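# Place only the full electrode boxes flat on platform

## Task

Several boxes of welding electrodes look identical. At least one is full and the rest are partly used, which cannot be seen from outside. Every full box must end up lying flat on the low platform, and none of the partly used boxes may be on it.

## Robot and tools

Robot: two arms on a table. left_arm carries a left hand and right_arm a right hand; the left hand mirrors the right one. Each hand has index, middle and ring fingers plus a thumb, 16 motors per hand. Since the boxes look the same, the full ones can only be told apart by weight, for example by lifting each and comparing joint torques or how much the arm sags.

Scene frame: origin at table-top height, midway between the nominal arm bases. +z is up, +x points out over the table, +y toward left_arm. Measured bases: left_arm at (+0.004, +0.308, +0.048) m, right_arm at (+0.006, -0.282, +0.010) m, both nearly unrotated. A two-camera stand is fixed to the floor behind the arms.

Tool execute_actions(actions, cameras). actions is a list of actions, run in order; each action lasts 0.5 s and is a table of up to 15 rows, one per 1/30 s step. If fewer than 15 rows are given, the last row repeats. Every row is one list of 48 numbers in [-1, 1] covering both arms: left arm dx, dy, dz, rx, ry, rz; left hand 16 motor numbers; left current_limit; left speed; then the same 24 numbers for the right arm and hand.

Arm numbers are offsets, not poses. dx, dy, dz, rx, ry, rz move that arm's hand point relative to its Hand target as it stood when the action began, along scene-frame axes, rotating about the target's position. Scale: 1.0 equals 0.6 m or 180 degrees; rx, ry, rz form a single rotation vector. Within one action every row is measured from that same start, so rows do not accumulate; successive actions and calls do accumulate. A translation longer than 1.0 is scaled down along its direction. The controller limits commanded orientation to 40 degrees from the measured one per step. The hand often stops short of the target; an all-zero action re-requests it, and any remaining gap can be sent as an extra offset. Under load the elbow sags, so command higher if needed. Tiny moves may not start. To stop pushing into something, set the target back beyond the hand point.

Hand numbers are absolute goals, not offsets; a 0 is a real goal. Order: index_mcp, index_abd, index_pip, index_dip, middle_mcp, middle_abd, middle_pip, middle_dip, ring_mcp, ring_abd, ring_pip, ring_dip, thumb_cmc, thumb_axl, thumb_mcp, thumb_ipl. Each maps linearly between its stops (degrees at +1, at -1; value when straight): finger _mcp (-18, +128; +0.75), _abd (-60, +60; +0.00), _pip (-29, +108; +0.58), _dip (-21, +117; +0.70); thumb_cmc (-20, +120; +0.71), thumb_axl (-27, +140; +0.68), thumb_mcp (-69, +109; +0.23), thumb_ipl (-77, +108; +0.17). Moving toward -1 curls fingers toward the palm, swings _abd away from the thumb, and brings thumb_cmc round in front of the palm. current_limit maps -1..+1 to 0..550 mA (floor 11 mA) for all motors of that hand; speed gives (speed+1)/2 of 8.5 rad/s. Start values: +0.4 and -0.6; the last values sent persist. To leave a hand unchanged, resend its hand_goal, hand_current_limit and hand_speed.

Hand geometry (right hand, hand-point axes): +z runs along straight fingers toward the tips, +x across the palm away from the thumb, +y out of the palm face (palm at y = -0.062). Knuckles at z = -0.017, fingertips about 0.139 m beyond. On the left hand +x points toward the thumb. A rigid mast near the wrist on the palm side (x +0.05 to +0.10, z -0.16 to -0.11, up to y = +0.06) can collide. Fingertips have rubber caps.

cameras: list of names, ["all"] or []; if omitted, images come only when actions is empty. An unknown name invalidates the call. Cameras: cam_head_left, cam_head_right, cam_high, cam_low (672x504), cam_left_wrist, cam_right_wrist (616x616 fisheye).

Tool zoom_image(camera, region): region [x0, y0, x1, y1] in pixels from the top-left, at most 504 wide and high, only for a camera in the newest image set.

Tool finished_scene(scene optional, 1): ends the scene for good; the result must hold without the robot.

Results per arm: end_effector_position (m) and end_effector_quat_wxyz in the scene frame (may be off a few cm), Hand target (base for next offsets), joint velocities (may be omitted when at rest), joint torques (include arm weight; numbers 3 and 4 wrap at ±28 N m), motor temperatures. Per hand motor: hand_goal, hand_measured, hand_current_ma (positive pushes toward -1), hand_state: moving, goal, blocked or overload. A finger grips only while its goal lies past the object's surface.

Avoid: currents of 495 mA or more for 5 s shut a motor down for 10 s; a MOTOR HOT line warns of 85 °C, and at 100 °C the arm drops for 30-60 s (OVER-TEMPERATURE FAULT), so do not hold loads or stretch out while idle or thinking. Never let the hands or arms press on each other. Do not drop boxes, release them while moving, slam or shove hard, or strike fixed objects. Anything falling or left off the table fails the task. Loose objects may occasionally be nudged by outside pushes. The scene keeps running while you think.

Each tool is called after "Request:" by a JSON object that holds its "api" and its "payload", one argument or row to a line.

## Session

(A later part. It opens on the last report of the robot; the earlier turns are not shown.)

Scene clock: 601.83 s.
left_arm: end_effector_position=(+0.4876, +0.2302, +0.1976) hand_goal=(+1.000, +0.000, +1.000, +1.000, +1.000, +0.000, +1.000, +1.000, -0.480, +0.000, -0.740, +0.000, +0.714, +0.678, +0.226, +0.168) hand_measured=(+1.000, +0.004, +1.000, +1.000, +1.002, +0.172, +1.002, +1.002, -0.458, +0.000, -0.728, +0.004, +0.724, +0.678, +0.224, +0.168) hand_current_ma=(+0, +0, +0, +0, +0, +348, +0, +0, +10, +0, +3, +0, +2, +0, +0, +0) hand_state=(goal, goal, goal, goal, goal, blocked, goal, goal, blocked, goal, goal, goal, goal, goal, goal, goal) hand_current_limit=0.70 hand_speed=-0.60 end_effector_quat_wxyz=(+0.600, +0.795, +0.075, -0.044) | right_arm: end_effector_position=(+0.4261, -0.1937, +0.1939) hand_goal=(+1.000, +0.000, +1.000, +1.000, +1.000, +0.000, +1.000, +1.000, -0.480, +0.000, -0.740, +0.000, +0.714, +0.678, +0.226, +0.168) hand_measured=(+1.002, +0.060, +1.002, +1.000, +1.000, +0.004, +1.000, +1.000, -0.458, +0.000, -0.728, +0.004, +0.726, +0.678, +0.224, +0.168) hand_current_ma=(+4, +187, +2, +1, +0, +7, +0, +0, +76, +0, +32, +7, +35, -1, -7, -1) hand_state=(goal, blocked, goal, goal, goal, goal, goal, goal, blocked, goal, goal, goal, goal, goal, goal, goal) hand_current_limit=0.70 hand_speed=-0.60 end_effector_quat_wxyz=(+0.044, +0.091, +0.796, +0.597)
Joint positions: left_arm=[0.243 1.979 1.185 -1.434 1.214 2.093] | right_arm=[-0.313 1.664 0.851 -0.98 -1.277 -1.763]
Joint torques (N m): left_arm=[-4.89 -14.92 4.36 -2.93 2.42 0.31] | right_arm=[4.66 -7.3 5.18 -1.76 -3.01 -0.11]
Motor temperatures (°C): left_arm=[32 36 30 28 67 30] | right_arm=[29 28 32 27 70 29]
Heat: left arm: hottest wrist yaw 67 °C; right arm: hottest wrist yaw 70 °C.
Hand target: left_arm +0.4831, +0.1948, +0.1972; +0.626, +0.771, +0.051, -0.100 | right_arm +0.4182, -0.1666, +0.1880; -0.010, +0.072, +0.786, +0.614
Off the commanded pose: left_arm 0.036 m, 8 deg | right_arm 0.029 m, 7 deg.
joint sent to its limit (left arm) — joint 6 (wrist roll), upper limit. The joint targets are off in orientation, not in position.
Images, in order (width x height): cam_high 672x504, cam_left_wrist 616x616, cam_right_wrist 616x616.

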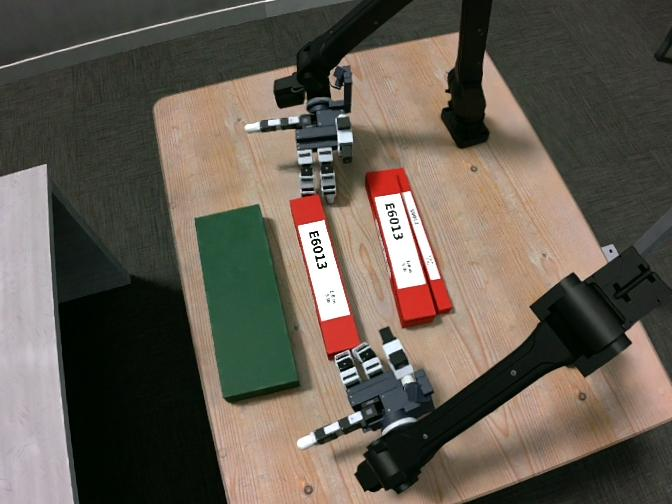

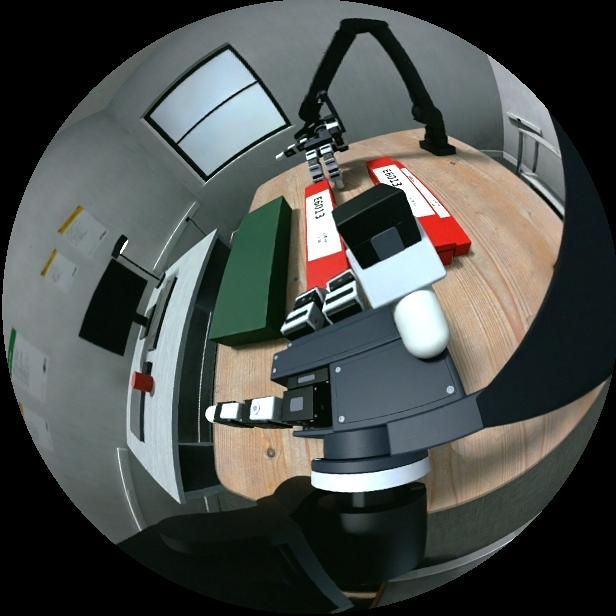

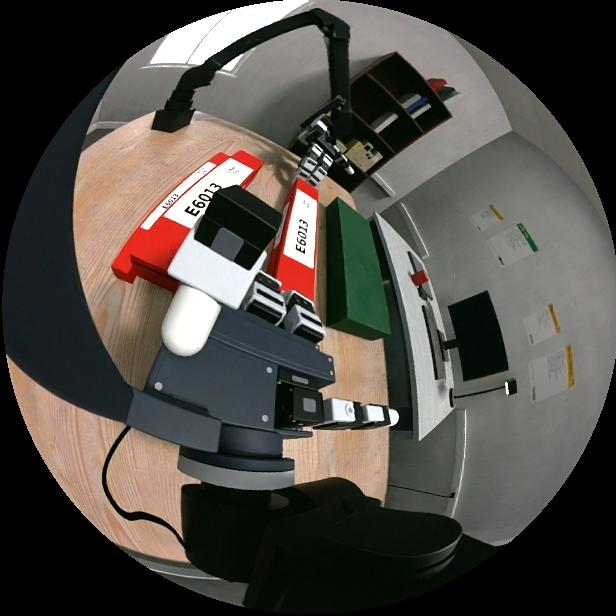

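Request:
{"api": "execute_actions", "payload": {
  "actions": [],
  "cameras": ["cam_head_left","cam_low"]
}}

Request:
{"api": "zoom_image", "payload": {
  "camera": "cam_head_left",
  "region": [260, 200, 350, 290]
}}

Request:
{"api": "zoom_image", "payload": {
  "camera": "cam_head_left",
  "region": [410, 210, 500, 300]
}}

Scene clock: 603.43 s.
left_arm: end_effector_position=(+0.4876, +0.2302, +0.1976) hand_goal=(+1.000, +0.000, +1.000, +1.000, +1.000, +0.000, +1.000, +1.000, -0.480, +0.000, -0.740, +0.000, +0.714, +0.678, +0.226, +0.168) hand_measured=(+1.000, +0.004, +1.000, +1.000, +1.002, +0.172, +1.002, +1.002, -0.458, +0.000, -0.728, +0.004, +0.724, +0.678, +0.224, +0.168) hand_current_ma=(+0, +0, +0, +0, +0, +348, +0, +0, +10, +0, +3, +0, +2, +0, +0, +0) hand_state=(goal, goal, goal, goal, goal, blocked, goal, goal, blocked, goal, goal, goal, goal, goal, goal, goal) hand_current_limit=0.70 hand_speed=-0.60 end_effector_quat_wxyz=(+0.600, +0.795, +0.075, -0.044) | right_arm: end_effector_position=(+0.4260, -0.1937, +0.1939) hand_goal=(+1.000, +0.000, +1.000, +1.000, +1.000, +0.000, +1.000, +1.000, -0.480, +0.000, -0.740, +0.000, +0.714, +0.678, +0.226, +0.168) hand_measured=(+1.002, +0.060, +1.002, +1.000, +1.000, +0.004, +1.000, +1.000, -0.458, +0.000, -0.728, +0.004, +0.726, +0.678, +0.224, +0.168) hand_current_ma=(+4, +187, +2, +1, +0, +7, +0, +0, +76, +0, +32, +7, +35, -1, -7, -1) hand_state=(goal, blocked, goal, goal, goal, goal, goal, goal, blocked, goal, goal, goal, goal, goal, goal, goal) hand_current_limit=0.70 hand_speed=-0.60 end_effector_quat_wxyz=(+0.044, +0.090, +0.796, +0.597)
Joint positions: left_arm=[0.243 1.979 1.185 -1.434 1.214 2.093] | right_arm=[-0.313 1.664 0.851 -0.98 -1.277 -1.763]
Joint velocities: within noise
Joint torques (N m): left_arm=[-4.89 -14.92 4.34 -2.91 2.43 0.32] | right_arm=[4.66 -7.24 5.18 -1.76 -3.01 -0.11]
Motor temperatures (°C): left_arm=[32 36 30 28 66 30] | right_arm=[29 28 32 27 69 29]
Heat: left arm: hottest wrist yaw 66 °C; right arm: hottest wrist yaw 69 °C.
Hand target: left_arm +0.4831, +0.1948, +0.1972; +0.626, +0.771, +0.051, -0.100 | right_arm +0.4182, -0.1666, +0.1880; -0.010, +0.072, +0.786, +0.614
Off the commanded pose: left_arm 0.036 m, 8 deg | right_arm 0.029 m, 7 deg.
Images, in order (width x height): cam_head_left 672x504, cam_low 672x504.

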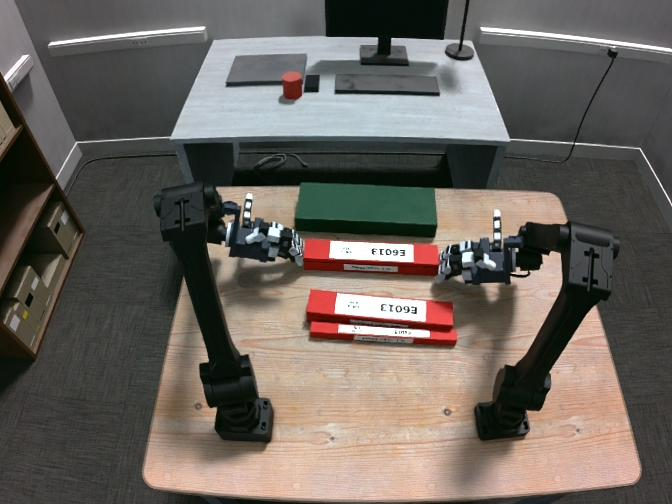

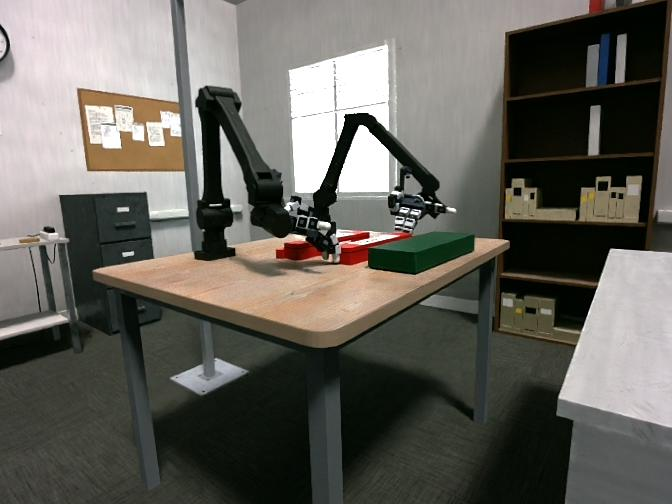

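Scaled by 5.600.

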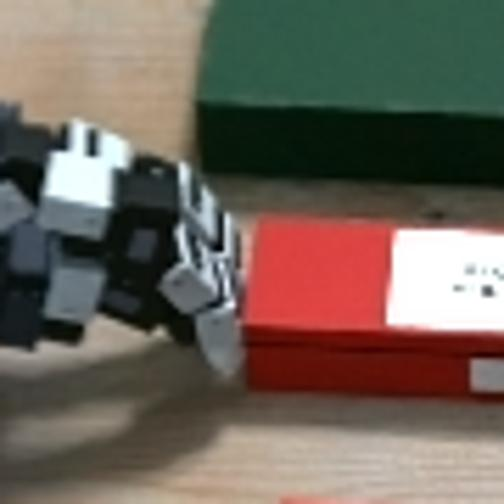

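Scaled by 5.600.

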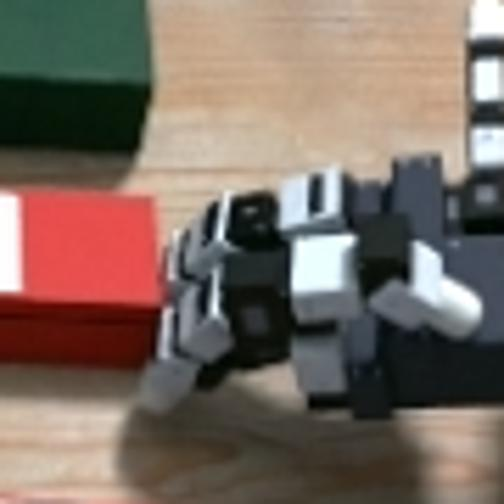

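Request:
{"api": "execute_actions", "payload": {
  "actions": [
    [[0,0.12,0,0,0,0,1,0,1,1,1,0,1,1,-0.48,0,-0.74,0,0.714,0.678,0.226,0.168,0.7,-0.6,0,-0.12,0,0,0,0,1,0,1,1,1,0,1,1,-0.48,0,-0.74,0,0.714,0.678,0.226,0.168,0.7,-0.6]],
    [[0.082,0,0,0,0,0,1,0,1,1,1,0,1,1,-0.48,0,-0.74,0,0.714,0.678,0.226,0.168,0.7,-0.6,0.11,0,0,0,0,0,1,0,1,1,1,0,1,1,-0.48,0,-0.74,0,0.714,0.678,0.226,0.168,0.7,-0.6]],
    [[0,0,0,0,0,0,1,0,1,1,1,0,1,1,-0.48,0,-0.74,0,0.714,0.678,0.226,0.168,0.7,-0.6,0,0,0,0,0,0,1,0,1,1,1,0,1,1,-0.48,0,-0.74,0,0.714,0.678,0.226,0.168,0.7,-0.6]]
  ],
  "cameras": ["cam_high","cam_head_left"]
}}

Request:
{"api": "zoom_image", "payload": {
  "camera": "cam_head_left",
  "region": [260, 200, 350, 290]
}}

Request:
{"api": "zoom_image", "payload": {
  "camera": "cam_head_left",
  "region": [410, 210, 500, 300]
}}

Scene clock: 606.97 s.
left_arm: end_effector_position=(+0.5231, +0.2674, +0.1991) hand_goal=(+1.000, +0.000, +1.000, +1.000, +1.000, +0.000, +1.000, +1.000, -0.480, +0.000, -0.740, +0.000, +0.714, +0.678, +0.226, +0.168) hand_measured=(+1.000, +0.004, +1.000, +1.000, +1.000, +0.004, +1.000, +1.000, -0.458, +0.000, -0.728, +0.004, +0.724, +0.678, +0.224, +0.168) hand_current_ma=(+0, +0, +0, +0, +0, +0, +0, +0, +10, +0, +3, +0, +2, +0, +0, +0) hand_state=(goal, goal, goal, goal, goal, goal, goal, goal, blocked, goal, goal, goal, goal, goal, goal, goal) hand_current_limit=0.70 hand_speed=-0.60 end_effector_quat_wxyz=(+0.593, +0.794, +0.113, -0.070) | right_arm: end_effector_position=(+0.4760, -0.2410, +0.1911) hand_goal=(+1.000, +0.000, +1.000, +1.000, +1.000, +0.000, +1.000, +1.000, -0.480, +0.000, -0.740, +0.000, +0.714, +0.678, +0.226, +0.168) hand_measured=(+1.000, -0.028, +1.000, +1.000, +1.000, +0.002, +1.000, +1.000, -0.458, +0.000, -0.728, +0.004, +0.726, +0.678, +0.224, +0.168) hand_current_ma=(-2, -79, +0, +0, +0, +5, +0, +0, +76, +0, +32, +7, +34, -1, -7, -1) hand_state=(goal, blocked, goal, goal, goal, goal, goal, goal, blocked, goal, goal, goal, goal, goal, goal, goal) hand_current_limit=0.70 hand_speed=-0.60 end_effector_quat_wxyz=(+0.000, +0.108, +0.790, +0.604)
Joint positions: left_arm=[0.301 2.051 1.327 -1.587 1.17 2.093] | right_arm=[-0.39 1.871 1.114 -1.42 -1.236 -2.067]
Joint torques (N m): left_arm=[1.08 -15.74 7.68 -1.37 0.79 0.32] | right_arm=[0.67 -9.47 8.05 -0.87 -1.16 -0.23]
Motor temperatures (°C): left_arm=[32 36 30 28 63 30] | right_arm=[29 28 32 27 67 29]
Heat: left arm: hottest wrist yaw 63 °C; right arm: hottest wrist yaw 67 °C.
Hand target: left_arm +0.5324, +0.2666, +0.1972; +0.626, +0.771, +0.051, -0.100 | right_arm +0.4843, -0.2387, +0.1881; -0.010, +0.072, +0.786, +0.614
Off the commanded pose: left_arm 0.009 m, 9 deg | right_arm 0.009 m, 4 deg.
joint sent to its limit (left arm) — joint 6 (wrist roll), upper limit. The joint targets are off in orientation, not in position.
joint sent to its limit (right arm) — joint 6 (wrist roll), lower limit. The joint targets are off in orientation, not in position.
Images, in order (width x height): cam_head_left 672x504, cam_high 672x504.

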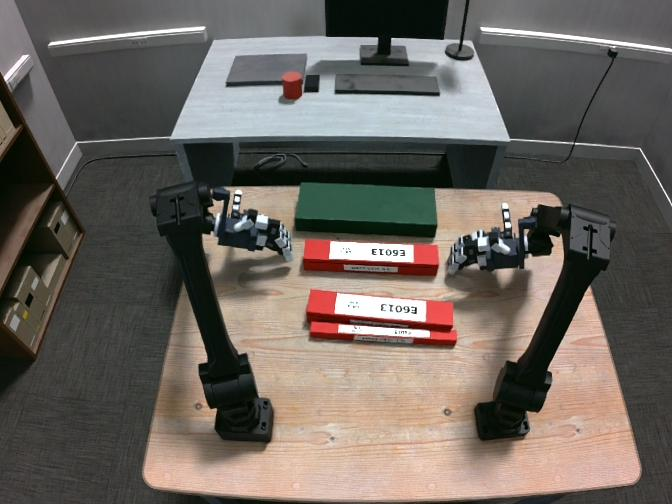

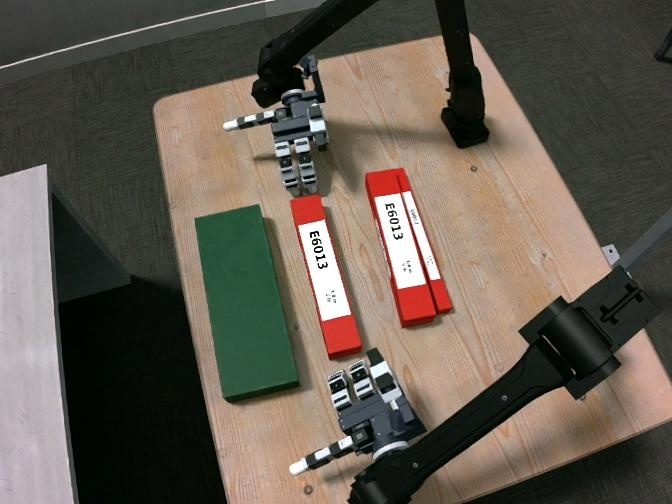

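Scaled by 5.600.

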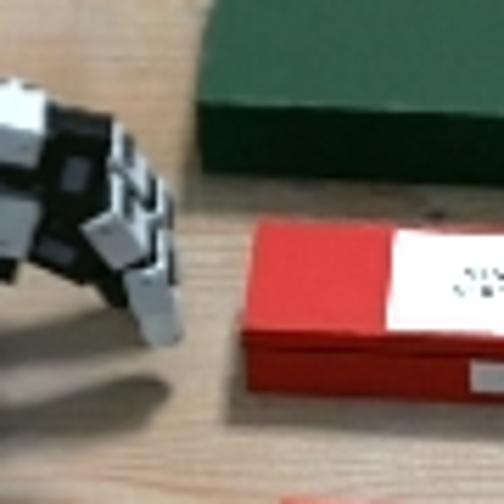

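Scaled by 5.600.

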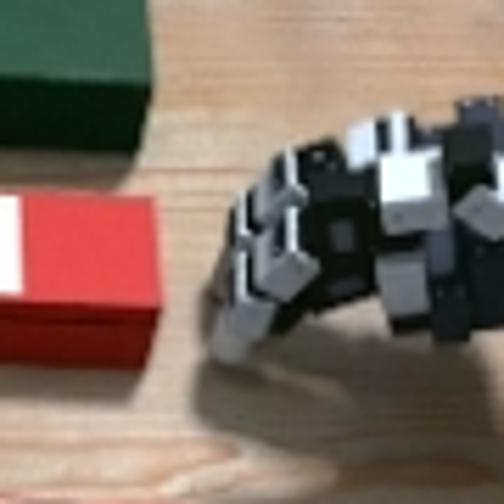

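Request:
{"api": "execute_actions", "payload": {
  "actions": []
}}

Scene clock: 608.80 s.
left_arm: end_effector_position=(+0.5231, +0.2674, +0.1991) hand_goal=(+1.000, +0.000, +1.000, +1.000, +1.000, +0.000, +1.000, +1.000, -0.480, +0.000, -0.740, +0.000, +0.714, +0.678, +0.226, +0.168) hand_measured=(+1.000, +0.004, +1.000, +1.000, +1.000, +0.004, +1.000, +1.000, -0.458, +0.000, -0.728, +0.004, +0.724, +0.678, +0.224, +0.168) hand_current_ma=(+0, +0, +0, +0, +0, +0, +0, +0, +10, +0, +3, +0, +2, +0, +0, +0) hand_state=(goal, goal, goal, goal, goal, goal, goal, goal, blocked, goal, goal, goal, goal, goal, goal, goal) hand_current_limit=0.70 hand_speed=-0.60 end_effector_quat_wxyz=(+0.593, +0.794, +0.113, -0.070) | right_arm: end_effector_position=(+0.4760, -0.2410, +0.1911) hand_goal=(+1.000, +0.000, +1.000, +1.000, +1.000, +0.000, +1.000, +1.000, -0.480, +0.000, -0.740, +0.000, +0.714, +0.678, +0.226, +0.168) hand_measured=(+1.000, -0.028, +1.000, +1.000, +1.000, +0.002, +1.000, +1.000, -0.458, +0.000, -0.728, +0.004, +0.726, +0.678, +0.224, +0.168) hand_current_ma=(-2, -79, +0, +0, +0, +5, +0, +0, +76, +0, +32, +7, +34, -1, -7, -1) hand_state=(goal, blocked, goal, goal, goal, goal, goal, goal, blocked, goal, goal, goal, goal, goal, goal, goal) hand_current_limit=0.70 hand_speed=-0.60 end_effector_quat_wxyz=(+0.000, +0.108, +0.790, +0.604)
Joint positions: left_arm=[0.301 2.051 1.327 -1.587 1.17 2.093] | right_arm=[-0.39 1.871 1.114 -1.42 -1.236 -2.067]
Joint velocities: within noise
Joint torques (N m): left_arm=[1.08 -15.74 7.66 -1.42 0.79 0.32] | right_arm=[0.73 -9.47 8.06 -0.87 -1.16 -0.23]
Motor temperatures (°C): left_arm=[32 36 31 28 61 30] | right_arm=[29 28 32 27 65 29]
Heat: left arm: hottest wrist yaw 61 °C; right arm: hottest wrist yaw 65 °C.
Hand target: left_arm +0.5324, +0.2666, +0.1972; +0.626, +0.771, +0.051, -0.100 | right_arm +0.4843, -0.2386, +0.1881; -0.010, +0.072, +0.786, +0.614
Off the commanded pose: left_arm 0.009 m, 9 deg | right_arm 0.009 m, 4 deg.

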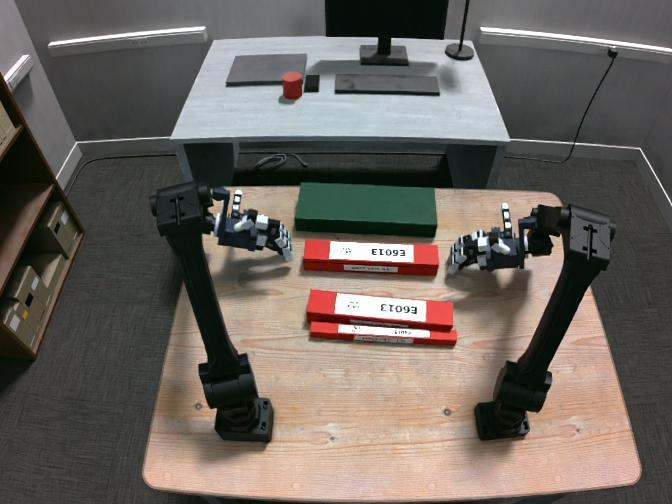

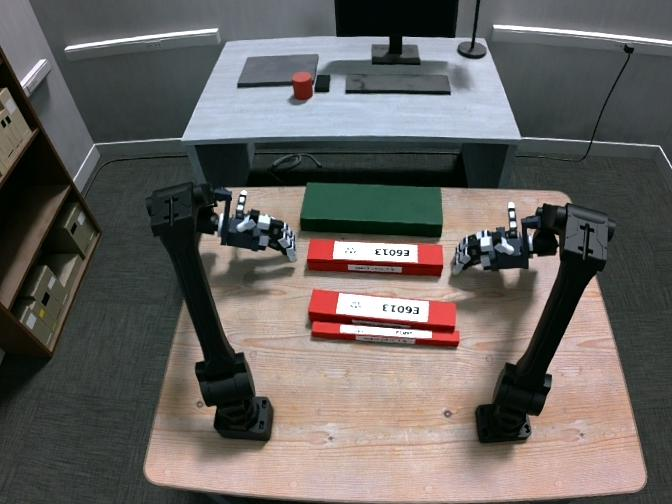

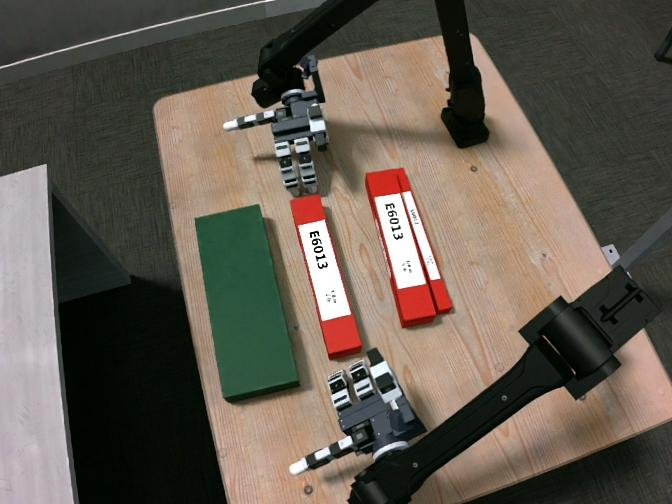

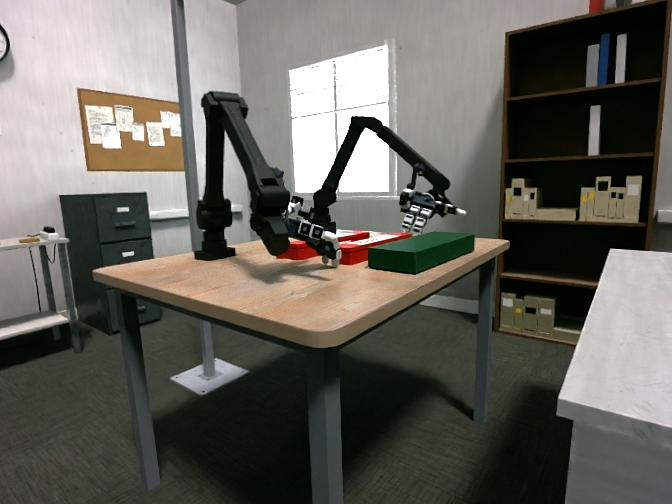

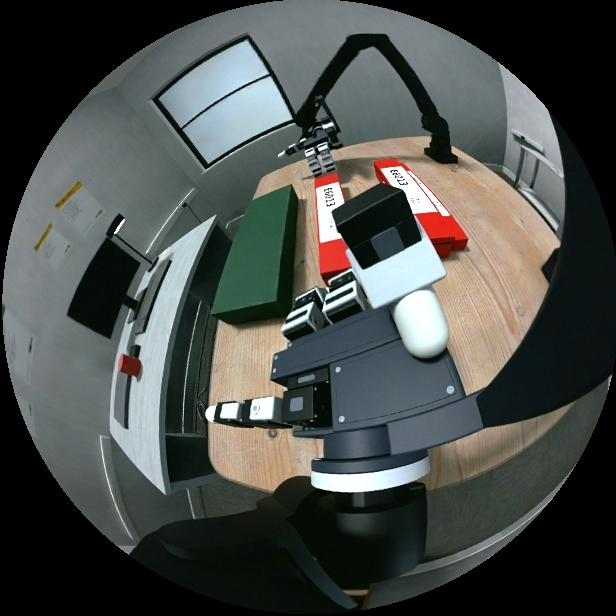

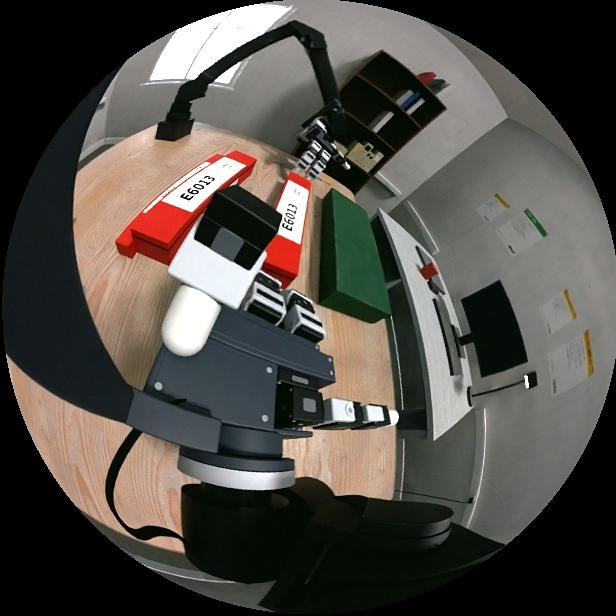

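Request:
{"api": "zoom_image", "payload": {
  "camera": "cam_head_left",
  "region": [260, 200, 350, 290]
}}

Request:
{"api": "zoom_image", "payload": {
  "camera": "cam_head_left",
  "region": [410, 210, 500, 300]
}}

Request:
{"api": "zoom_image", "payload": {
  "camera": "cam_high",
  "region": [300, 310, 430, 440]
}}

Request:
{"api": "zoom_image", "payload": {
  "camera": "cam_high",
  "region": [240, 110, 370, 240]
}}

Scaled by 5.600.

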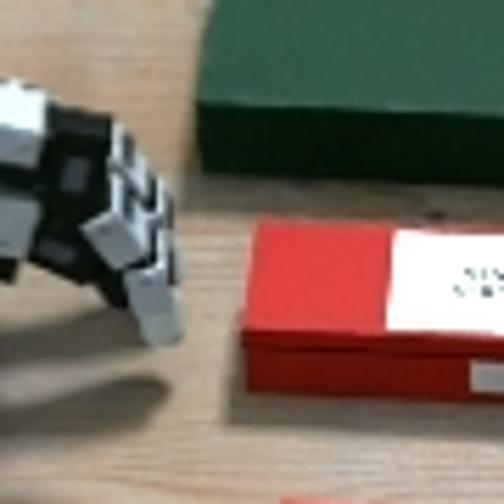

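Scaled by 5.600.

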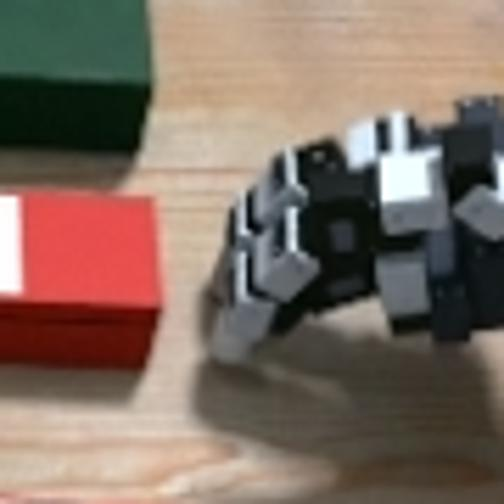

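Scaled by 3.877.

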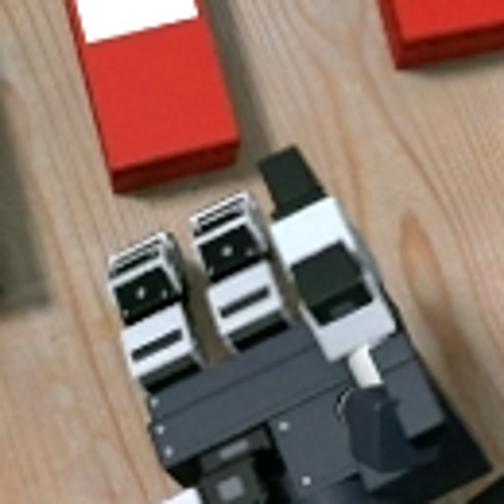

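Scaled by 3.877.

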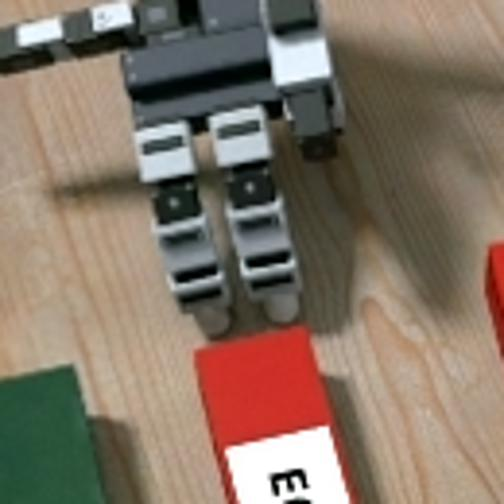

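Request:
{"api": "execute_actions", "payload": {
  "actions": [
    [[0,0,0,0,0,-0.045,1,0,1,1,1,0,1,1,-0.48,0,-0.74,0,0.714,0.678,0.226,0.168,0.7,-0.6,0,0,0,0,0,0.02,1,0,1,1,1,0,1,1,-0.48,0,-0.74,0,0.714,0.678,0.226,0.168,0.7,-0.6]]
  ],
  "cameras": ["cam_high","cam_head_left"]
}}

Scene clock: 615.53 s.
left_arm: end_effector_position=(+0.5232, +0.2673, +0.1995) hand_goal=(+1.000, +0.000, +1.000, +1.000, +1.000, +0.000, +1.000, +1.000, -0.480, +0.000, -0.740, +0.000, +0.714, +0.678, +0.226, +0.168) hand_measured=(+1.000, +0.004, +1.000, +1.000, +1.000, +0.004, +1.000, +1.000, -0.458, +0.000, -0.728, +0.004, +0.724, +0.678, +0.224, +0.168) hand_current_ma=(+0, +0, +0, +0, +0, +0, +0, +0, +10, +0, +3, +0, +2, +0, +0, +0) hand_state=(goal, goal, goal, goal, goal, goal, goal, goal, blocked, goal, goal, goal, goal, goal, goal, goal) hand_current_limit=0.70 hand_speed=-0.60 end_effector_quat_wxyz=(+0.562, +0.815, +0.100, -0.101) | right_arm: end_effector_position=(+0.4765, -0.2400, +0.1908) hand_goal=(+1.000, +0.000, +1.000, +1.000, +1.000, +0.000, +1.000, +1.000, -0.480, +0.000, -0.740, +0.000, +0.714, +0.678, +0.226, +0.168) hand_measured=(+0.990, -0.028, +0.994, +1.000, +1.000, +0.002, +1.000, +1.000, -0.458, +0.000, -0.728, +0.004, +0.726, +0.678, +0.224, +0.168) hand_current_ma=(-31, -78, -13, -1, +0, +5, +0, +0, +76, +0, +32, +7, +34, -1, -7, -1) hand_state=(goal, blocked, goal, goal, goal, goal, goal, goal, blocked, goal, goal, goal, goal, goal, goal, goal) hand_current_limit=0.70 hand_speed=-0.60 end_effector_quat_wxyz=(-0.006, +0.101, +0.798, +0.594)
Joint positions: left_arm=[0.301 2.056 1.381 -1.653 1.073 2.093] | right_arm=[-0.389 1.871 1.13 -1.435 -1.205 -2.072]
Joint torques (N m): left_arm=[1.03 -15.97 7.94 -1.5 0.64 0.32] | right_arm=[0.5 -9.76 8.03 -1.06 -0.98 -0.17]
Motor temperatures (°C): left_arm=[32 36 31 28 57 29] | right_arm=[29 28 33 27 61 29]
Heat: left arm: hottest wrist yaw 57 °C; right arm: hottest wrist yaw 61 °C.
Hand target: left_arm +0.5323, +0.2666, +0.1970; +0.618, +0.773, -0.003, -0.145 | right_arm +0.4842, -0.2385, +0.1881; -0.029, +0.048, +0.788, +0.613
Off the commanded pose: left_arm 0.009 m, 15 deg | right_arm 0.008 m, 7 deg.
joint sent to its limit (left arm) — joint 6 (wrist roll), upper limit. The joint targets are off in orientation, not in position.
joint sent to its limit (right arm) — joint 6 (wrist roll), lower limit. The joint targets are off in orientation, not in position.
Images, in order (width x height): cam_head_left 672x504, cam_high 672x504.

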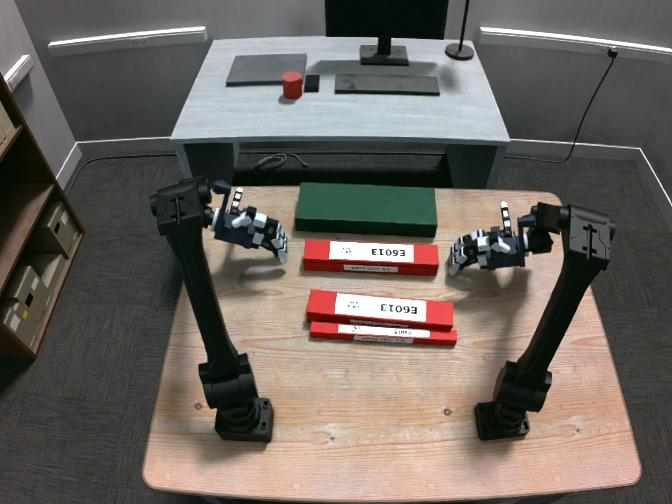

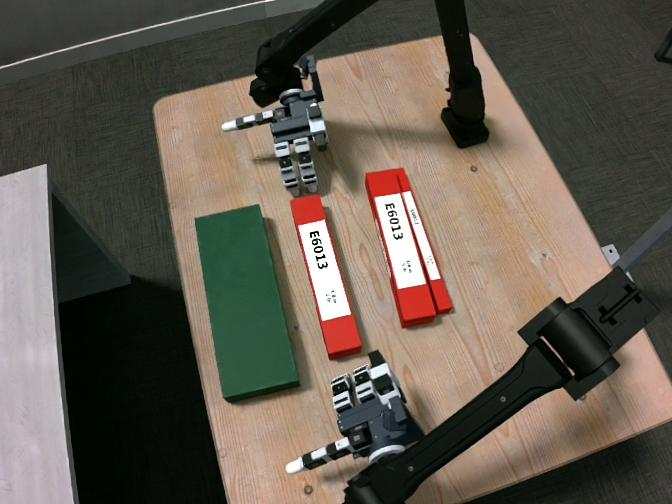

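Request:
{"api": "zoom_image", "payload": {
  "camera": "cam_head_left",
  "region": [260, 200, 350, 290]
}}

Request:
{"api": "zoom_image", "payload": {
  "camera": "cam_high",
  "region": [300, 310, 430, 440]
}}

Scaled by 5.600.

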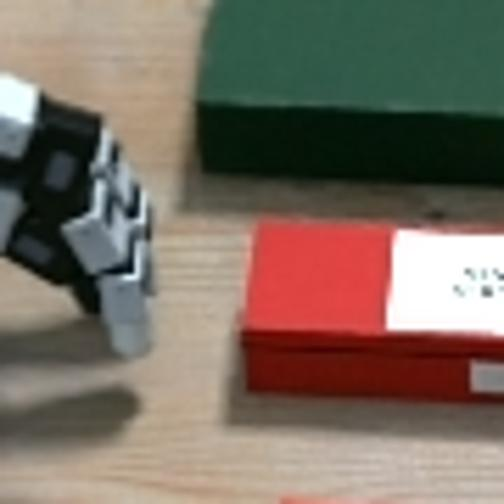

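Scaled by 3.877.

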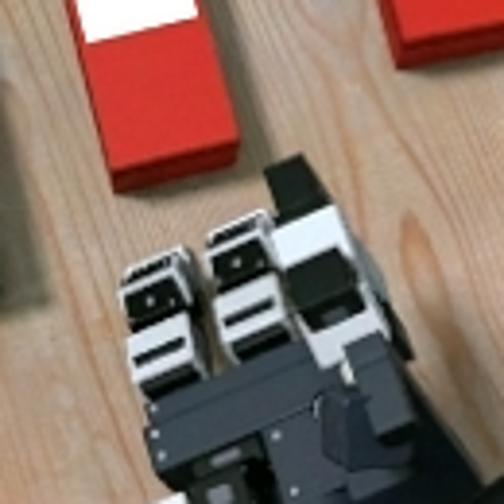

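Request:
{"api": "execute_actions", "payload": {
  "actions": [
    [[0.007,-0.05,0,0,0,-0.01,1,0,1,1,1,0,1,1,-0.48,0,-0.74,0,0.714,0.678,0.226,0.168,0.7,-0.6,0,0.04,0,0,0,0.01,1,0,1,1,1,0,1,1,-0.48,0,-0.74,0,0.714,0.678,0.226,0.168,0.7,-0.6]],
    [[0,-0.025,0,0,0,0,1,0,1,1,1,0,1,1,-0.48,0,-0.74,0,0.714,0.678,0.226,0.168,0.7,-0.6,0,0.02,0,0,0,0,1,0,1,1,1,0,1,1,-0.48,0,-0.74,0,0.714,0.678,0.226,0.168,0.7,-0.6]]
  ],
  "cameras": ["cam_high","cam_head_left"]
}}

Scene clock: 618.13 s.
left_arm: end_effector_position=(+0.5266, +0.2224, +0.2002) hand_goal=(+1.000, +0.000, +1.000, +1.000, +1.000, +0.000, +1.000, +1.000, -0.480, +0.000, -0.740, +0.000, +0.714, +0.678, +0.226, +0.168) hand_measured=(+1.000, +0.004, +1.000, +1.000, +1.000, +0.004, +1.000, +1.000, -0.458, +0.000, -0.728, +0.004, +0.724, +0.678, +0.224, +0.168) hand_current_ma=(+0, +0, +0, +0, +0, +0, +0, +0, +10, +0, +3, +0, +2, +0, +0, +0) hand_state=(goal, goal, goal, goal, goal, goal, goal, goal, blocked, goal, goal, goal, goal, goal, goal, goal) hand_current_limit=0.70 hand_speed=-0.60 end_effector_quat_wxyz=(+0.568, +0.811, +0.070, -0.120) | right_arm: end_effector_position=(+0.4766, -0.2065, +0.1919) hand_goal=(+1.000, +0.000, +1.000, +1.000, +1.000, +0.000, +1.000, +1.000, -0.480, +0.000, -0.740, +0.000, +0.714, +0.678, +0.226, +0.168) hand_measured=(+1.000, -0.002, +1.000, +1.000, +1.000, +0.002, +1.000, +1.000, -0.458, +0.000, -0.728, +0.004, +0.726, +0.678, +0.224, +0.168) hand_current_ma=(+0, -3, +0, +0, +0, +5, +0, +0, +76, +0, +32, +7, +34, -1, -7, -1) hand_state=(goal, goal, goal, goal, goal, goal, goal, goal, blocked, goal, goal, goal, goal, goal, goal, goal) hand_current_limit=0.70 hand_speed=-0.60 end_effector_quat_wxyz=(-0.023, +0.072, +0.796, +0.600)
Joint positions: left_arm=[0.21 2.073 1.398 -1.656 1.105 2.093] | right_arm=[-0.314 1.881 1.139 -1.435 -1.224 -2.076]
Joint torques (N m): left_arm=[1.03 -16.15 7.9 -1.02 0.89 0.32] | right_arm=[0.85 -9.76 7.75 -0.72 -1.25 -0.13]
Motor temperatures (°C): left_arm=[32 36 31 28 55 29] | right_arm=[29 28 33 27 60 29]
Heat: left arm: hottest wrist yaw 55 °C; right arm: hottest wrist yaw 60 °C.
Hand target: left_arm +0.5365, +0.2217, +0.1971; +0.615, +0.773, -0.015, -0.154 | right_arm +0.4842, -0.2026, +0.1881; -0.039, +0.035, +0.789, +0.613
Off the commanded pose: left_arm 0.010 m, 13 deg | right_arm 0.009 m, 5 deg.
joint sent to its limit (left arm) — joint 6 (wrist roll), upper limit. The joint targets are off in orientation, not in position.
joint sent to its limit (right arm) — joint 6 (wrist roll), lower limit. The joint targets are off in orientation, not in position.
Images, in order (width x height): cam_head_left 672x504, cam_high 672x504.

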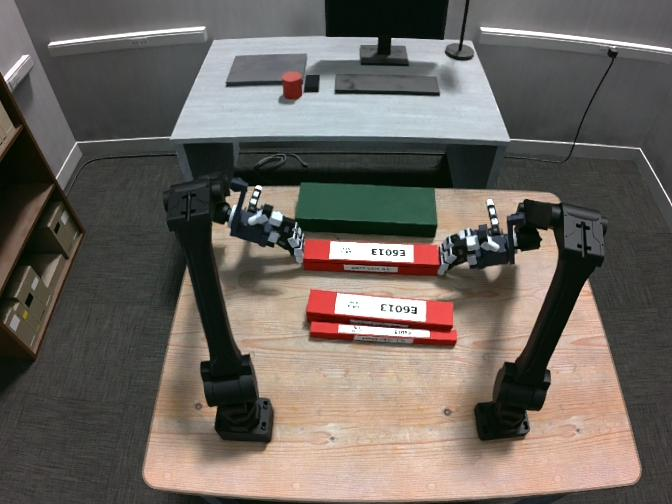

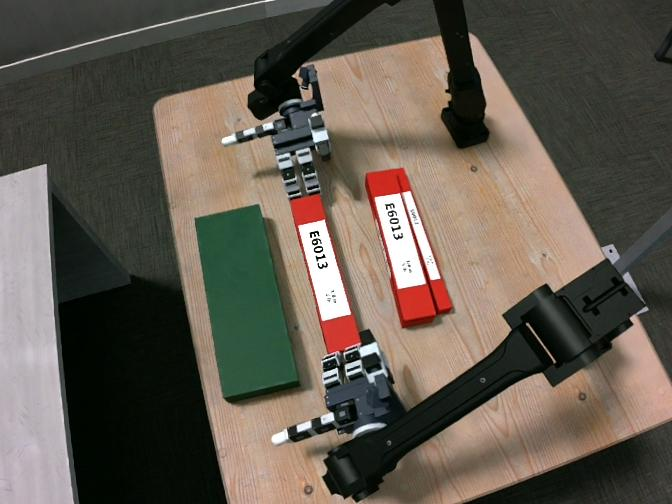

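Request:
{"api": "zoom_image", "payload": {
  "camera": "cam_high",
  "region": [295, 300, 415, 420]
}}

Request:
{"api": "zoom_image", "payload": {
  "camera": "cam_high",
  "region": [250, 130, 350, 230]
}}

Request:
{"api": "zoom_image", "payload": {
  "camera": "cam_head_left",
  "region": [260, 200, 350, 290]
}}

Request:
{"api": "zoom_image", "payload": {
  "camera": "cam_head_left",
  "region": [410, 210, 500, 300]
}}

Scaled by 4.200.

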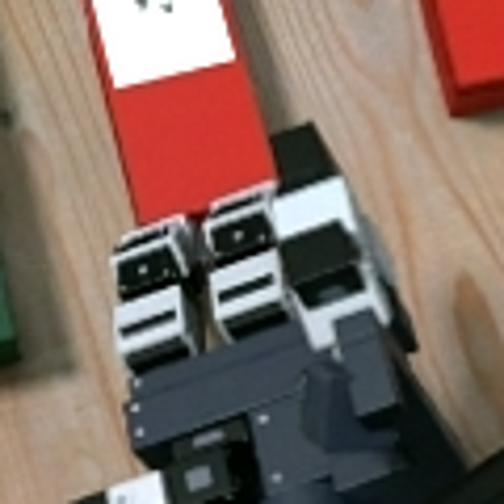

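Scaled by 5.040.

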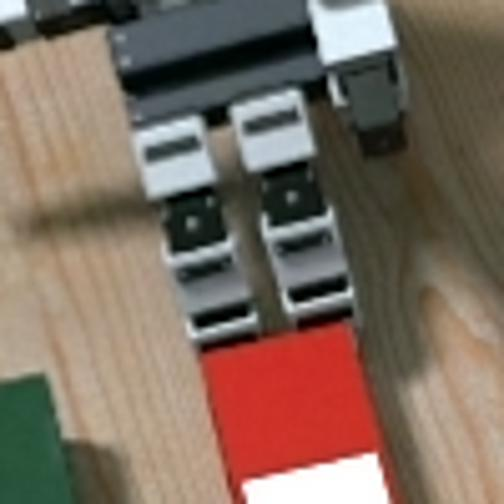

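Scaled by 5.600.

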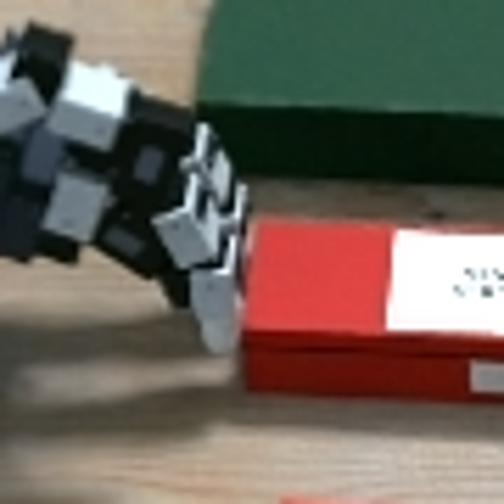

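Scaled by 5.600.

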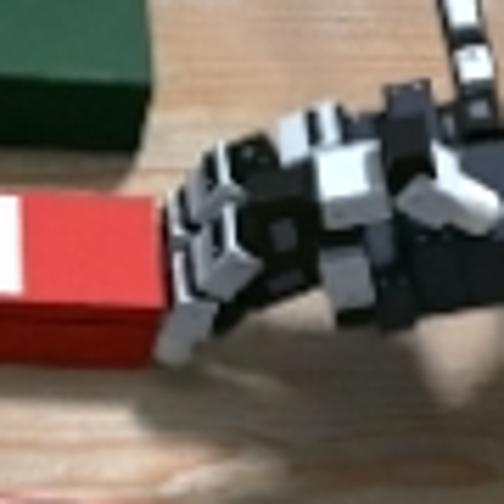

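Request:
{"api": "execute_actions", "payload": {
  "actions": [
    [[0.0,0,0,0,0,0,1,0,1,1,1,0,1,1,-0.48,0,-0.74,0,0.714,0.678,0.226,0.168,0.7,-0.6,0.01,-0.025,0.010,0,0,0,1,0,1,1,1,0,1,1,-0.48,0,-0.74,0,0.714,0.678,0.226,0.168,0.7,-0.6]],
    [[0,-0.004,0,0,0,0,1,0,1,1,1,0,1,1,-0.48,0,-0.74,0,0.714,0.678,0.226,0.168,0.7,-0.6,0.010,0.022,0,0,0,0,1,0,1,1,1,0,1,1,-0.48,0,-0.74,0,0.714,0.678,0.226,0.168,0.7,-0.6]]
  ],
  "cameras": ["cam_high","cam_head_left"]
}}

Request:
{"api": "zoom_image", "payload": {
  "camera": "cam_high",
  "region": [250, 130, 350, 230]
}}

Request:
{"api": "zoom_image", "payload": {
  "camera": "cam_head_left",
  "region": [410, 210, 500, 300]
}}

Scene clock: 622.07 s.
left_arm: end_effector_position=(+0.5268, +0.2219, +0.2004) hand_goal=(+1.000, +0.000, +1.000, +1.000, +1.000, +0.000, +1.000, +1.000, -0.480, +0.000, -0.740, +0.000, +0.714, +0.678, +0.226, +0.168) hand_measured=(+1.000, +0.004, +1.000, +1.000, +1.000, +0.004, +1.000, +1.000, -0.458, +0.000, -0.728, +0.004, +0.724, +0.678, +0.224, +0.168) hand_current_ma=(+0, +0, +0, +0, +0, +0, +0, +0, +10, +0, +3, +0, +2, +0, +0, +0) hand_state=(goal, goal, goal, goal, goal, goal, goal, goal, blocked, goal, goal, goal, goal, goal, goal, goal) hand_current_limit=0.70 hand_speed=-0.60 end_effector_quat_wxyz=(+0.569, +0.810, +0.070, -0.120) | right_arm: end_effector_position=(+0.4878, -0.2070, +0.1938) hand_goal=(+1.000, +0.000, +1.000, +1.000, +1.000, +0.000, +1.000, +1.000, -0.480, +0.000, -0.740, +0.000, +0.714, +0.678, +0.226, +0.168) hand_measured=(+1.000, -0.002, +1.000, +1.000, +1.000, +0.002, +1.000, +1.000, -0.458, +0.000, -0.728, +0.004, +0.726, +0.678, +0.224, +0.168) hand_current_ma=(+0, -5, -1, +0, +0, +5, +0, +0, +76, +0, +32, +7, +34, -1, -7, -1) hand_state=(goal, goal, goal, goal, goal, goal, goal, goal, blocked, goal, goal, goal, goal, goal, goal, goal) hand_current_limit=0.70 hand_speed=-0.60 end_effector_quat_wxyz=(-0.023, +0.069, +0.797, +0.599)
Joint positions: left_arm=[0.209 2.074 1.398 -1.656 1.108 2.093] | right_arm=[-0.309 1.9 1.18 -1.451 -1.223 -2.076]
Joint torques (N m): left_arm=[0.73 -16.15 7.86 -0.96 0.9 0.32] | right_arm=[0.62 -10.46 8.2 -1.29 -1.38 -0.13]
Motor temperatures (°C): left_arm=[32 35 31 28 53 29] | right_arm=[28 28 33 27 59 29]
Heat: left arm: hottest wrist yaw 53 °C; right arm: hottest wrist yaw 59 °C.
Hand target: left_arm +0.5365, +0.2194, +0.1972; +0.615, +0.773, -0.015, -0.154 | right_arm +0.4962, -0.2044, +0.1941; -0.039, +0.035, +0.789, +0.613
Off the commanded pose: left_arm 0.011 m, 13 deg | right_arm 0.009 m, 5 deg.
joint sent to its limit (left arm) — joint 6 (wrist roll), upper limit. The joint targets are off in orientation, not in position.
joint sent to its limit (right arm) — joint 6 (wrist roll), lower limit. The joint targets are off in orientation, not in position.
Images, in order (width x height): cam_head_left 672x504, cam_high 672x504.

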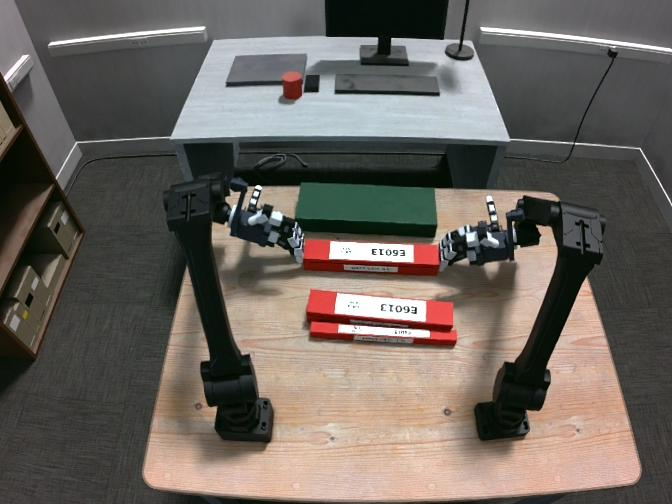

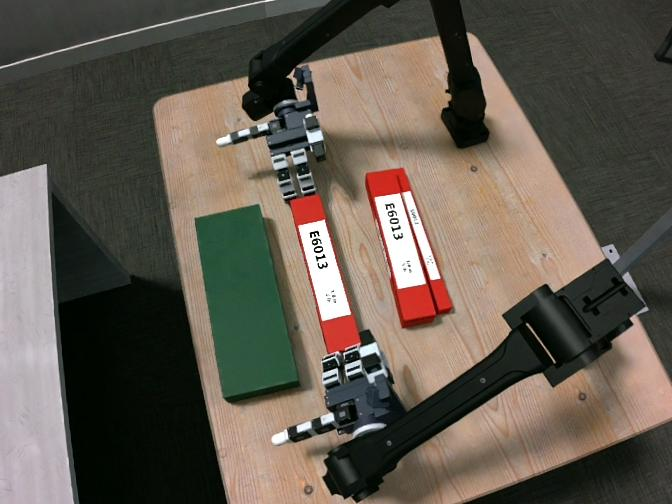

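Scaled by 5.040.

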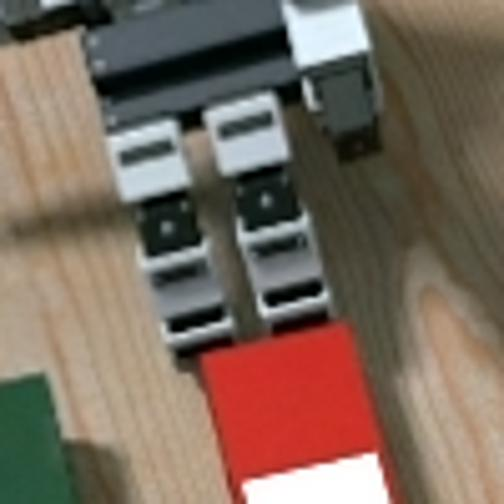

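Scaled by 5.600.

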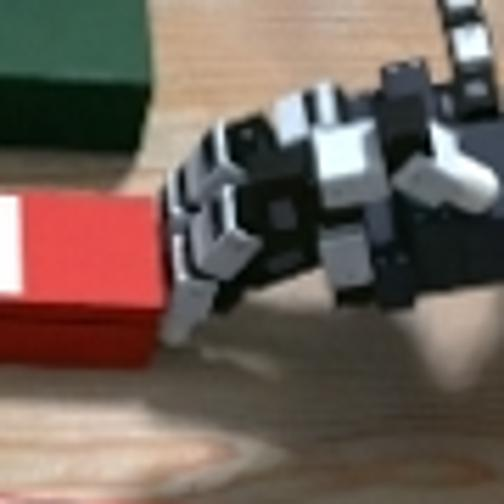

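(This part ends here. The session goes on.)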